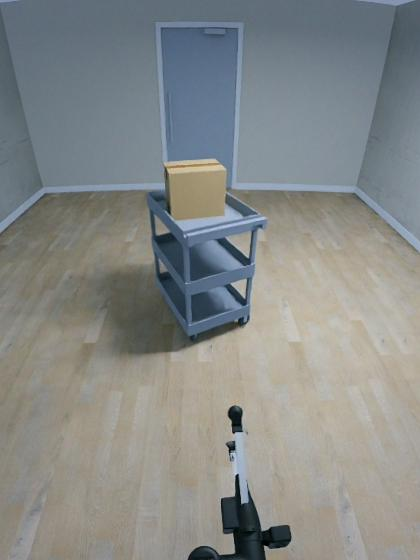

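{"fn": "move", "kwargs": {
  "r1": {"base":{"strafe_m":-0.7}},
  "blocking": false,
  "cameras": []
}}

{"fn": "wait", "kwargs": {
  "seconds": 5,
  "cameras": ["r1_head_camera"]
}}

Scene clock: 76.70 s.
earlier move: r1 done
move: r1 moving
r1.base_odometry: x=-0.674 y=+0.787 heading=-2.434
r1.turned_by_wheels: +0.000
r1.turned_by_imu: +0.000
r1.base_tilt: forward=-1.6 right=+1.2
r1.lidar_m: 0.78 0.85 1.10 1.77 1.87 2.09 1.94 2.05 2.66 2.88 1.29 0.91
r1.base_status: strafe_m moving
r1.joint_positions: lift_m=+0.124 arm_m=+0.000 wrist_yaw_rad=+3.194 wrist_pitch_rad=+0.002 wrist_roll_rad=+0.000 gripper_m=+0.056
r1.joint_status: not commanded
r1.measured_speeds: translate_m=+0.000 strafe_m=-0.142 rotate_rad=-0.002 lift_m=+0.000 arm_m=+0.000 wrist_yaw_rad=+0.000 wrist_pitch_rad=+0.000 wrist_roll_rad=+0.000
r1.motor_effort: lift_m=+20(20) arm_m=-4(4) wheel_0=+10(11) wheel_1=-8(10) wheel_2=+1(1)
r1.servo_current: wrist_yaw_rad=20(59) wrist_pitch_rad=39(46) wrist_roll_rad=52(72) gripper_m=46(46)
r1.hand_pose: x=-0.1216 y=+0.0722 z=+0.3019 quat_wxyz=(-0.026, -0.001, +0.000, +1.000) (m; r1's base frame)
r1.wrist_depth_mm: - 135 - - - - - / - 135 145 - - - - / - 132 174 - - - - / 110 136 222 - - - - / 137 - - - - - - / 1229 1229 198 1205 193 1160 1098 / - 759 759 809 798 820 798
r2: as last shown
r2.lidar_m: 1.36 3.30 2.46 2.34 1.77 1.33 1.27 1.33 1.91 2.31 2.43 3.42
r2.motor_effort: lift_m=+21(21) arm_m=-4(4) wheel_0=-3(4) wheel_1=-4(4) wheel_2=-5(5)
r2.servo_current: wrist_yaw_rad=46(52) wrist_pitch_rad=39(39) wrist_roll_rad=46(59) gripper_m=46(59)
r2.wrist_depth_mm: - - - - - 1708 1182 / - - - - - 1756 1182 / - - - - - 1537 1182 / - - - 1537 1983 1430 1205 / - - - 1537 1336 1430 1205 / - - 202 - - 1464 1205 / - - - 112 - 1756 1182
pictures: none
No camera images: "cameras" was empty.

Scene clock: 79.87 s.
earlier move: r1 done
r1.base_odometry: x=-1.106 y=+1.291 heading=-2.434
r1.turned_by_wheels: +0.000
r1.turned_by_imu: -0.003
r1.base_tilt: forward=-1.6 right=+1.3
r1.lidar_m: 0.88 0.94 1.14 2.44 2.50 2.04 1.91 2.01 2.40 2.24 1.31 0.91
r1.base_status: done
r1.joint_positions: lift_m=+0.124 arm_m=+0.000 wrist_yaw_rad=+3.194 wrist_pitch_rad=+0.002 wrist_roll_rad=+0.000 gripper_m=+0.056
r1.joint_status: not commanded
r1.measured_speeds: all 0
r1.motor_effort: lift_m=+19(20) arm_m=-4(4) wheel_0=+1(12) wheel_1=-1(10) wheel_2=+0(2)
r1.servo_current: wrist_yaw_rad=65(65) wrist_pitch_rad=39(52) wrist_roll_rad=39(72) gripper_m=39(46)
r1.hand_pose: x=-0.1216 y=+0.0722 z=+0.3019 quat_wxyz=(-0.026, -0.001, +0.000, +1.000) (m; r1's base frame)
r1.wrist_depth_mm: - 135 - - - - - / - 135 143 - - - - / - 135 178 - - - - / 109 136 218 - - - - / 137 - - - - - - / 1229 1229 198 1205 191 1160 1118 / - 820 759 798 - 820 798
r2.base_odometry: x=+0.000 y=+0.000 heading=-2.865
r2.turned_by_wheels: +0.000
r2.turned_by_imu: +0.000
r2.base_tilt: forward=-0.6 right=+0.1
r2.lidar_m: 1.38 3.30 2.44 2.35 1.79 1.34 1.28 1.34 1.93 2.30 2.43 3.42
r2.base_status: not commanded
r2.joint_positions: lift_m=+0.660 arm_m=+0.000 wrist_yaw_rad=+0.003 wrist_pitch_rad=+0.001 wrist_roll_rad=+1.568 gripper_m=+0.130
r2.joint_status: not commanded
r2.measured_speeds: all 0
r2.motor_effort: lift_m=+21(21) arm_m=-4(4) wheel_0=-3(4) wheel_1=-4(4) wheel_2=-5(5)
r2.servo_current: wrist_yaw_rad=52(59) wrist_pitch_rad=39(46) wrist_roll_rad=52(59) gripper_m=52(59)
r2.hand_pose: x=+0.4596 y=-0.0866 z=+0.8376 quat_wxyz=(+0.708, +0.706, +0.001, +0.001) (m; r2's base frame)
r2.wrist_depth_mm: - - - - - 1708 1160 / - - - - - 1756 1182 / - - - - - 1499 1182 / - - - 1537 1921 1464 1205 / - - - 1499 1281 1430 1182 / - - 204 - - 1430 1229 / - - - 112 - 1756 1182
wait: 3.17 of 5 s (r1 has come to rest)
pictures: r1_head_camera
Images, in order (width x height): r1_head_camera 420x560.

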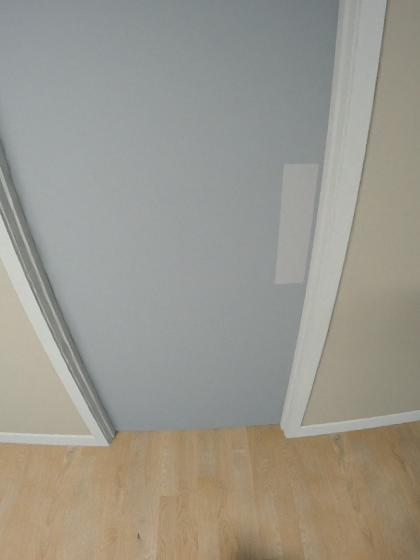

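{"fn": "move", "kwargs": {
  "r1": {"base":{"translate_m":1.3},"contact_limits":{"translate_m":1},"pace":"slow"},
  "blocking": false,
  "cameras": []
}}

{"fn": "wait", "kwargs": {
  "seconds": 8.5,
  "cameras": []
}}

{"fn": "wait", "kwargs": {
  "seconds": 10,
  "cameras": ["r1_head_left_camera","r2_head_camera"]
}}

Scene clock: 90.50 s.
move: r1 moving
r1.base_odometry: x=-1.115 y=+1.283 heading=-2.433
r1.turned_by_wheels: +0.000
r1.turned_by_imu: +0.000
r1.base_tilt: forward=-1.6 right=+1.2
r1.lidar_m: 0.90 0.94 1.15 2.45 2.52 2.04 1.91 2.00 2.36 2.24 1.32 0.88
r1.base_status: translate_m moving
r1.joint_positions: lift_m=+0.124 arm_m=+0.000 wrist_yaw_rad=+3.194 wrist_pitch_rad=+0.002 wrist_roll_rad=+0.000 gripper_m=+0.056
r1.joint_status: not commanded
r1.measured_speeds: translate_m=+0.050 strafe_m=+0.000 rotate_rad=+0.001 lift_m=+0.000 arm_m=+0.000 wrist_yaw_rad=+0.000 wrist_pitch_rad=+0.000 wrist_roll_rad=+0.000
r1.motor_effort: lift_m=+19(20) arm_m=-4(4) wheel_0=+7(8) wheel_1=+3(7) wheel_2=-8(8)
r1.servo_current: wrist_yaw_rad=52(59) wrist_pitch_rad=33(46) wrist_roll_rad=46(59) gripper_m=33(46)
r1.contact_limits: translate_m 1
r1.hand_pose: x=-0.1216 y=+0.0722 z=+0.3019 quat_wxyz=(-0.026, -0.001, +0.000, +1.000) (m; r1's base frame)
r1.wrist_depth_mm: - 135 - - - - - / - 135 143 - - - - / - 135 178 - - - - / 109 136 217 - - - - / 137 - - - - - - / 1229 1229 198 1182 191 1160 1138 / - 820 759 798 - 820 798
r2: as last shown
r2.base_tilt: forward=-0.7 right=+0.1
r2.lidar_m: 1.36 3.30 2.45 2.35 1.81 1.34 1.26 1.33 1.91 2.30 2.41 3.39
r2.motor_effort: lift_m=+21(21) arm_m=-4(4) wheel_0=-3(3) wheel_1=-4(4) wheel_2=-5(5)
r2.servo_current: wrist_yaw_rad=52(52) wrist_pitch_rad=46(52) wrist_roll_rad=39(59) gripper_m=46(59)
r2.wrist_depth_mm: - - - - - 1708 1160 / - - - - - 1756 1182 / - - - - - 1499 1205 / - - - 1537 1921 1430 1205 / - - - 1537 1366 1464 1205 / - - 203 - - 1430 1205 / - - - 112 - 1808 1205
pictures: none
No camera images: "cameras" was empty.

Scene clock: 99.00 s.
earlier move: r1 moving
r1.base_odometry: x=-1.751 y=+0.739 heading=-2.433
r1.turned_by_wheels: +0.000
r1.turned_by_imu: +0.006
r1.base_tilt: forward=-1.6 right=+1.3
r1.lidar_m: 0.25 0.25 0.25 0.43 2.59 2.88 2.78 2.88 2.35 0.28 0.28 0.25
r1.base_status: translate_m moving
r1.joint_positions: lift_m=+0.124 arm_m=+0.000 wrist_yaw_rad=+3.194 wrist_pitch_rad=+0.002 wrist_roll_rad=+0.000 gripper_m=+0.056
r1.joint_status: not commanded
r1.measured_speeds: translate_m=+0.099 strafe_m=+0.000 rotate_rad=-0.002 lift_m=+0.000 arm_m=+0.000 wrist_yaw_rad=+0.000 wrist_pitch_rad=+0.000 wrist_roll_rad=+0.000
r1.motor_effort: lift_m=+19(20) arm_m=-3(4) wheel_0=+13(26) wheel_1=+11(20) wheel_2=-16(23)
r1.servo_current: wrist_yaw_rad=39(72) wrist_pitch_rad=39(52) wrist_roll_rad=52(78) gripper_m=46(52)
r1.contact_limits: translate_m 1
r1.hand_pose: x=-0.1217 y=+0.0722 z=+0.3019 quat_wxyz=(-0.026, -0.001, +0.000, +1.000) (m; r1's base frame)
r1.wrist_depth_mm: - 134 133 - - - - / - 121 134 - - - - / - 129 142 - - - - / - 135 196 - - - - / 137 - - - - - - / - 1118 198 1336 193 1160 1118 / - 820 759 798 809 831 798
r2.base_odometry: x=+0.000 y=+0.000 heading=-2.865
r2.turned_by_wheels: +0.000
r2.turned_by_imu: +0.001
r2.base_tilt: forward=-0.7 right=+0.1
r2.lidar_m: 1.37 3.30 2.42 2.36 1.83 1.36 1.29 1.36 1.89 2.30 2.42 3.42
r2.base_status: not commanded
r2.joint_positions: lift_m=+0.660 arm_m=+0.000 wrist_yaw_rad=+0.003 wrist_pitch_rad=+0.001 wrist_roll_rad=+1.568 gripper_m=+0.130
r2.joint_status: not commanded
r2.measured_speeds: all 0
r2.motor_effort: lift_m=+21(21) arm_m=-4(4) wheel_0=-3(4) wheel_1=-4(4) wheel_2=-5(5)
r2.servo_current: wrist_yaw_rad=46(65) wrist_pitch_rad=39(52) wrist_roll_rad=39(65) gripper_m=46(59)
r2.hand_pose: x=+0.4596 y=-0.0866 z=+0.8376 quat_wxyz=(+0.708, +0.706, +0.001, +0.001) (m; r2's base frame)
r2.wrist_depth_mm: - - - - - 1661 1138 / - - - - - 1756 1205 / - - - - - 1499 1182 / - - - 1537 1983 1430 1182 / - - - 1499 1336 1397 1229 / - - 203 - - 1464 1182 / - - - 112 - 1756 1182
wait: 8.50 s; no rest
pictures: none
No camera images: "cameras" was empty.

Scene clock: 104.27 s.
earlier move: r1 done
r1.base_odometry: x=-2.092 y=+0.446 heading=-2.433
r1.turned_by_wheels: +0.000
r1.turned_by_imu: +0.001
r1.base_tilt: forward=-1.6 right=+1.3
r1.lidar_m: 0.25 0.25 - 0.25 0.33 3.37 3.23 0.38 0.39 0.92 2.26 2.98
r1.base_status: done
r1.joint_positions: lift_m=+0.124 arm_m=+0.000 wrist_yaw_rad=+3.196 wrist_pitch_rad=+0.002 wrist_roll_rad=+0.000 gripper_m=+0.056
r1.joint_status: not commanded
r1.measured_speeds: all 0
r1.motor_effort: lift_m=+19(20) arm_m=+5(10) wheel_0=+5(26) wheel_1=+11(20) wheel_2=-7(23)
r1.servo_current: wrist_yaw_rad=46(104) wrist_pitch_rad=39(52) wrist_roll_rad=59(78) gripper_m=39(52)
r1.contact_limits: translate_m 1
r1.hand_pose: x=-0.1219 y=+0.0715 z=+0.3019 quat_wxyz=(-0.027, -0.001, +0.000, +1.000) (m; r1's base frame)
r1.wrist_depth_mm: - 133 133 - - - - / - 116 133 - - - - / - 125 135 - - - - / - 134 185 - - - - / 137 - - - - - - / - 1229 198 1205 193 1160 1118 / - 820 759 809 798 820 798
r2.base_odometry: x=+0.000 y=+0.000 heading=-2.865
r2.turned_by_wheels: +0.000
r2.turned_by_imu: +0.001
r2.base_tilt: forward=-0.7 right=+0.0
r2.lidar_m: 1.36 3.32 2.45 2.34 1.80 1.33 1.26 1.37 1.92 2.32 2.43 3.41
r2.base_status: not commanded
r2.joint_positions: lift_m=+0.660 arm_m=+0.000 wrist_yaw_rad=+0.003 wrist_pitch_rad=+0.001 wrist_roll_rad=+1.568 gripper_m=+0.130
r2.joint_status: not commanded
r2.measured_speeds: all 0
r2.motor_effort: lift_m=+21(21) arm_m=-4(4) wheel_0=-3(4) wheel_1=-3(4) wheel_2=-5(6)
r2.servo_current: wrist_yaw_rad=39(65) wrist_pitch_rad=39(52) wrist_roll_rad=39(65) gripper_m=46(59)
r2.hand_pose: x=+0.4596 y=-0.0866 z=+0.8376 quat_wxyz=(+0.708, +0.706, +0.001, +0.001) (m; r2's base frame)
r2.wrist_depth_mm: - - - - - 1756 1182 / - - - - - 1808 1182 / - - - - - 1537 1160 / - - - 1576 1983 1430 1182 / - - - 1537 1336 1397 1205 / - - 202 - - 1430 1182 / - - - 112 - 1708 1182
wait: 5.27 of 10 s (r1 has come to rest)
pictures: r1_head_left_camera, r2_head_camera
Images, in order (width x height): r1_head_left_camera 420x672, r2_head_camera 420x560.

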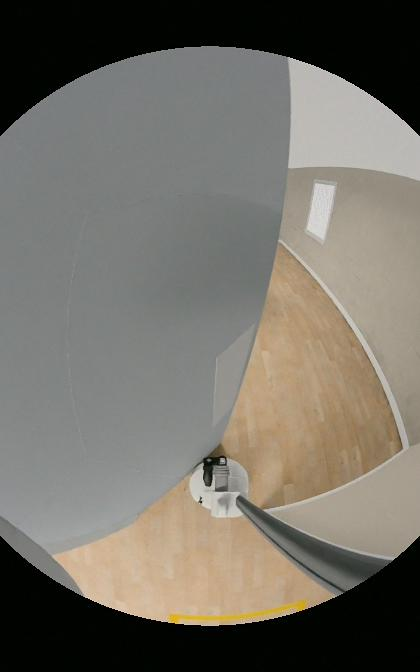

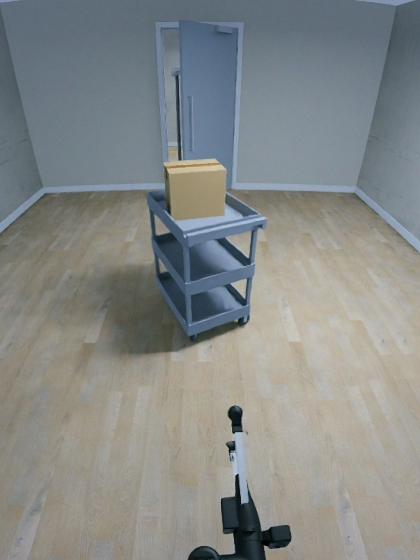

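{"fn": "move", "kwargs": {
  "r1": {"base":{"translate_m":0.38},"contact_limits":{"translate_m":1},"pace":"slow"},
  "blocking": false,
  "cameras": []
}}

{"fn": "wait", "kwargs": {
  "seconds": 6,
  "cameras": []
}}

{"fn": "move", "kwargs": {
  "r1": {"base":{"strafe_m":0.35},"contact_limits":{"strafe_m":1},"pace":"slow"},
  "blocking": false,
  "cameras": []
}}

{"fn": "wait", "kwargs": {
  "seconds": 6,
  "cameras": ["r1_head_left_camera","r2_head_camera"]
}}

Scene clock: 114.00 s.
move: r1 moving
r1.base_odometry: x=-2.102 y=+0.438 heading=-2.432
r1.turned_by_wheels: +0.001
r1.turned_by_imu: +0.001
r1.base_tilt: forward=-1.6 right=+1.3
r1.lidar_m: 0.26 0.25 - 0.25 0.34 3.41 3.26 0.40 0.39 0.99 2.25 2.93
r1.base_status: translate_m moving
r1.joint_positions: lift_m=+0.124 arm_m=+0.000 wrist_yaw_rad=+3.196 wrist_pitch_rad=+0.002 wrist_roll_rad=+0.000 gripper_m=+0.056
r1.joint_status: not commanded
r1.measured_speeds: translate_m=+0.049 strafe_m=+0.000 rotate_rad=+0.001 lift_m=+0.000 arm_m=+0.000 wrist_yaw_rad=+0.000 wrist_pitch_rad=+0.000 wrist_roll_rad=+0.000
r1.motor_effort: lift_m=+19(19) arm_m=+5(5) wheel_0=+7(9) wheel_1=+15(15) wheel_2=-12(13)
r1.servo_current: wrist_yaw_rad=39(59) wrist_pitch_rad=46(46) wrist_roll_rad=52(52) gripper_m=46(46)
r1.contact_limits: translate_m 1
r1.hand_pose: x=-0.1219 y=+0.0715 z=+0.3019 quat_wxyz=(-0.027, -0.001, +0.000, +1.000) (m; r1's base frame)
r1.wrist_depth_mm: - 133 133 - - - - / - 116 133 - - - - / - 125 135 - - - - / - 134 185 - - - - / 137 - - - - - - / - 1229 198 1205 192 1160 1118 / - 809 759 798 788 820 809
r2: as last shown
r2.turned_by_imu: +0.000
r2.base_tilt: forward=-0.7 right=+0.1
r2.lidar_m: 1.37 3.31 2.46 2.32 1.83 1.33 1.26 1.35 1.90 2.31 2.43 3.40
r2.motor_effort: lift_m=+21(21) arm_m=-4(4) wheel_0=-3(3) wheel_1=-3(4) wheel_2=-5(6)
r2.servo_current: wrist_yaw_rad=39(52) wrist_pitch_rad=39(46) wrist_roll_rad=46(52) gripper_m=52(59)
r2.wrist_depth_mm: - - - - - 1708 1182 / - - - - - 1756 1182 / - - - - - 1537 1160 / - - - 1537 1921 1430 1205 / - - - 1499 1308 1430 1205 / - - 202 - - 1397 1205 / - - - 112 - 1756 1205
pictures: none
No camera images: "cameras" was empty.

Scene clock: 118.57 s.
earlier move: r1 done
r1.base_odometry: x=-2.381 y=+0.199 heading=-2.432
r1.turned_by_wheels: +0.000
r1.turned_by_imu: -0.001
r1.base_tilt: forward=-1.5 right=+1.3
r1.lidar_m: 1.63 1.95 0.25 0.25 0.26 0.61 3.67 0.69 0.88 2.16 2.21 2.93
r1.base_status: done
r1.joint_positions: lift_m=+0.124 arm_m=+0.000 wrist_yaw_rad=+3.196 wrist_pitch_rad=+0.002 wrist_roll_rad=+0.000 gripper_m=+0.056
r1.joint_status: not commanded
r1.measured_speeds: all 0
r1.motor_effort: lift_m=+19(20) arm_m=+5(5) wheel_0=+3(10) wheel_1=+9(16) wheel_2=-5(13)
r1.servo_current: wrist_yaw_rad=52(78) wrist_pitch_rad=39(52) wrist_roll_rad=46(72) gripper_m=39(46)
r1.contact_limits: translate_m 1
r1.hand_pose: x=-0.1219 y=+0.0715 z=+0.3019 quat_wxyz=(-0.027, -0.001, +0.000, +1.000) (m; r1's base frame)
r1.wrist_depth_mm: - 133 133 - - - - / - 116 133 - - - - / - 125 135 - - - - / - 134 185 - - - - / 137 788 - - - - 1808 / - 788 198 1205 193 1138 1042 / - 759 759 809 798 831 768
r2.base_odometry: x=+0.000 y=+0.000 heading=-2.865
r2.turned_by_wheels: +0.000
r2.turned_by_imu: +0.001
r2.base_tilt: forward=-0.7 right=+0.1
r2.lidar_m: 1.36 3.31 2.48 2.34 1.81 1.35 1.29 1.36 1.88 2.31 2.45 3.42
r2.base_status: not commanded
r2.joint_positions: lift_m=+0.660 arm_m=+0.000 wrist_yaw_rad=+0.003 wrist_pitch_rad=+0.001 wrist_roll_rad=+1.568 gripper_m=+0.130
r2.joint_status: not commanded
r2.measured_speeds: all 0
r2.motor_effort: lift_m=+21(21) arm_m=-4(4) wheel_0=-3(4) wheel_1=-4(4) wheel_2=-5(6)
r2.servo_current: wrist_yaw_rad=39(65) wrist_pitch_rad=39(46) wrist_roll_rad=52(59) gripper_m=52(59)
r2.hand_pose: x=+0.4596 y=-0.0866 z=+0.8376 quat_wxyz=(+0.708, +0.706, +0.001, +0.001) (m; r2's base frame)
r2.wrist_depth_mm: - - - - - 1756 1160 / - - - - - 1708 1160 / - - - - - 1499 1182 / - - - 1537 1983 1397 1182 / - - - 1537 1336 1430 1182 / - - 202 - - 1430 1205 / - - - 112 - 1708 1205
wait: 4.57 of 6 s (r1 has come to rest)
pictures: none
No camera images: "cameras" was empty.

Scene clock: 119.07 s.
move: r1 moving
r1.base_odometry: x=-2.371 y=+0.188 heading=-2.433
r1.turned_by_wheels: +0.000
r1.turned_by_imu: +0.000
r1.base_tilt: forward=-1.6 right=+1.2
r1.lidar_m: 1.65 2.00 2.73 0.25 0.25 0.63 3.66 0.68 0.90 2.16 2.24 2.97
r1.base_status: strafe_m moving
r1.joint_positions: lift_m=+0.124 arm_m=+0.000 wrist_yaw_rad=+3.196 wrist_pitch_rad=+0.002 wrist_roll_rad=+0.000 gripper_m=+0.056
r1.joint_status: not commanded
r1.measured_speeds: translate_m=+0.000 strafe_m=+0.056 rotate_rad=+0.002 lift_m=+0.000 arm_m=+0.000 wrist_yaw_rad=+0.000 wrist_pitch_rad=+0.000 wrist_roll_rad=+0.000
r1.motor_effort: lift_m=+19(19) arm_m=+4(5) wheel_0=-10(15) wheel_1=+12(14) wheel_2=-1(5)
r1.servo_current: wrist_yaw_rad=59(65) wrist_pitch_rad=39(46) wrist_roll_rad=39(59) gripper_m=33(46)
r1.contact_limits: strafe_m 1
r1.hand_pose: x=-0.1219 y=+0.0715 z=+0.3019 quat_wxyz=(-0.027, -0.001, +0.000, +1.000) (m; r1's base frame)
r1.wrist_depth_mm: - 133 133 - - - 904 / - 116 133 - - - - / - 125 135 - - - - / - 134 185 - - - - / 137 788 - - - - 1576 / - 788 198 1205 193 1160 946 / - 759 768 798 798 831 759
r2: as last shown
r2.turned_by_imu: +0.000
r2.lidar_m: 1.36 3.30 2.44 2.34 1.82 1.33 1.27 1.36 1.90 2.32 2.43 3.38
r2.motor_effort: lift_m=+21(21) arm_m=-4(4) wheel_0=-3(3) wheel_1=-4(4) wheel_2=-5(5)
r2.servo_current: wrist_yaw_rad=33(52) wrist_pitch_rad=33(46) wrist_roll_rad=59(59) gripper_m=46(52)
r2.wrist_depth_mm: - - - - - 1756 1182 / - - - - - 1708 1182 / - - - - - 1537 1160 / - - - 1499 - 1397 1182 / - - - 1537 1336 1430 1182 / - - 202 - - 1430 1205 / - - - 112 - 1756 1160
pictures: none
No camera images: "cameras" was empty.

Scene clock: 123.20 s.
earlier move: r1 done
r1.base_odometry: x=-2.153 y=-0.067 heading=-2.433
r1.turned_by_wheels: +0.000
r1.turned_by_imu: +0.000
r1.base_tilt: forward=-1.6 right=+1.3
r1.lidar_m: 1.60 0.27 0.25 - 0.25 0.27 3.69 0.90 0.90 2.21 2.59 3.36
r1.base_status: done
r1.joint_positions: lift_m=+0.124 arm_m=+0.000 wrist_yaw_rad=+3.196 wrist_pitch_rad=+0.002 wrist_roll_rad=+0.000 gripper_m=+0.056
r1.joint_status: not commanded
r1.measured_speeds: all 0
r1.motor_effort: lift_m=+19(19) arm_m=+5(5) wheel_0=-9(16) wheel_1=+5(14) wheel_2=-1(5)
r1.servo_current: wrist_yaw_rad=46(72) wrist_pitch_rad=33(52) wrist_roll_rad=46(72) gripper_m=39(52)
r1.contact_limits: strafe_m 1
r1.hand_pose: x=-0.1219 y=+0.0715 z=+0.3019 quat_wxyz=(-0.027, -0.001, +0.000, +1.000) (m; r1's base frame)
r1.wrist_depth_mm: - 133 133 - - 300 - / - 116 133 - - 303 209 / - 125 135 - - 309 211 / - 134 185 - - 312 212 / 138 - - - 1921 314 213 / - 1255 198 1229 193 315 213 / - 809 759 798 - 265 213
r2.base_odometry: x=+0.000 y=+0.000 heading=-2.865
r2.turned_by_wheels: +0.000
r2.turned_by_imu: +0.001
r2.base_tilt: forward=-0.6 right=+0.0
r2.lidar_m: 1.36 3.32 2.44 2.35 1.79 1.35 1.27 1.36 1.90 2.31 2.42 3.40
r2.base_status: not commanded
r2.joint_positions: lift_m=+0.660 arm_m=+0.000 wrist_yaw_rad=+0.003 wrist_pitch_rad=+0.001 wrist_roll_rad=+1.568 gripper_m=+0.130
r2.joint_status: not commanded
r2.measured_speeds: all 0
r2.motor_effort: lift_m=+21(21) arm_m=-4(4) wheel_0=-3(4) wheel_1=-4(4) wheel_2=-5(5)
r2.servo_current: wrist_yaw_rad=39(72) wrist_pitch_rad=33(52) wrist_roll_rad=46(59) gripper_m=59(65)
r2.hand_pose: x=+0.4596 y=-0.0866 z=+0.8376 quat_wxyz=(+0.708, +0.706, +0.001, +0.001) (m; r2's base frame)
r2.wrist_depth_mm: - - - - - 1708 1182 / - - - - - 1708 1182 / - - - - - 1537 1205 / - - - 1537 1983 1430 1205 / - - - 1499 1308 1430 1182 / - - 203 - - 1464 1205 / - - - 112 - 1708 1182
wait: 4.13 of 6 s (r1 has come to rest)
pictures: r1_head_left_camera, r2_head_camera
Images, in order (width x height): r1_head_left_camera 420x672, r2_head_camera 420x560.

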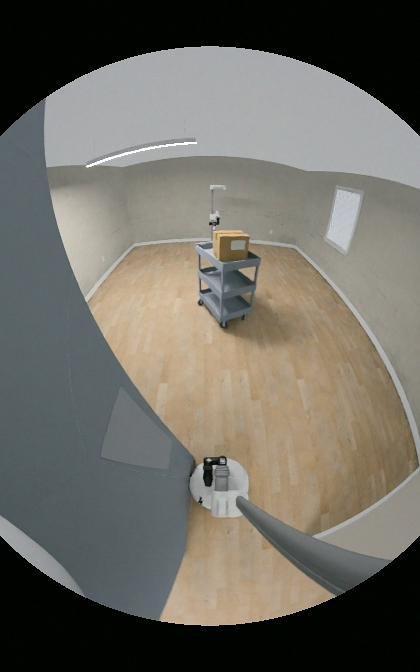

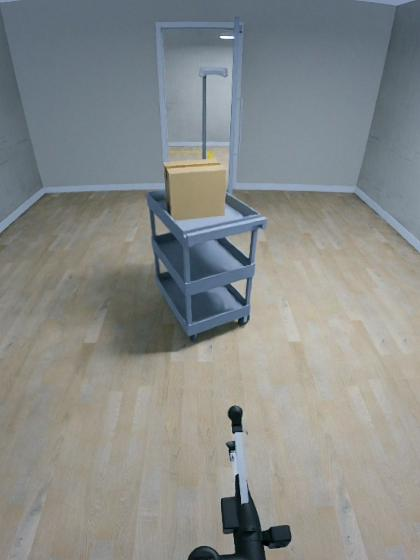

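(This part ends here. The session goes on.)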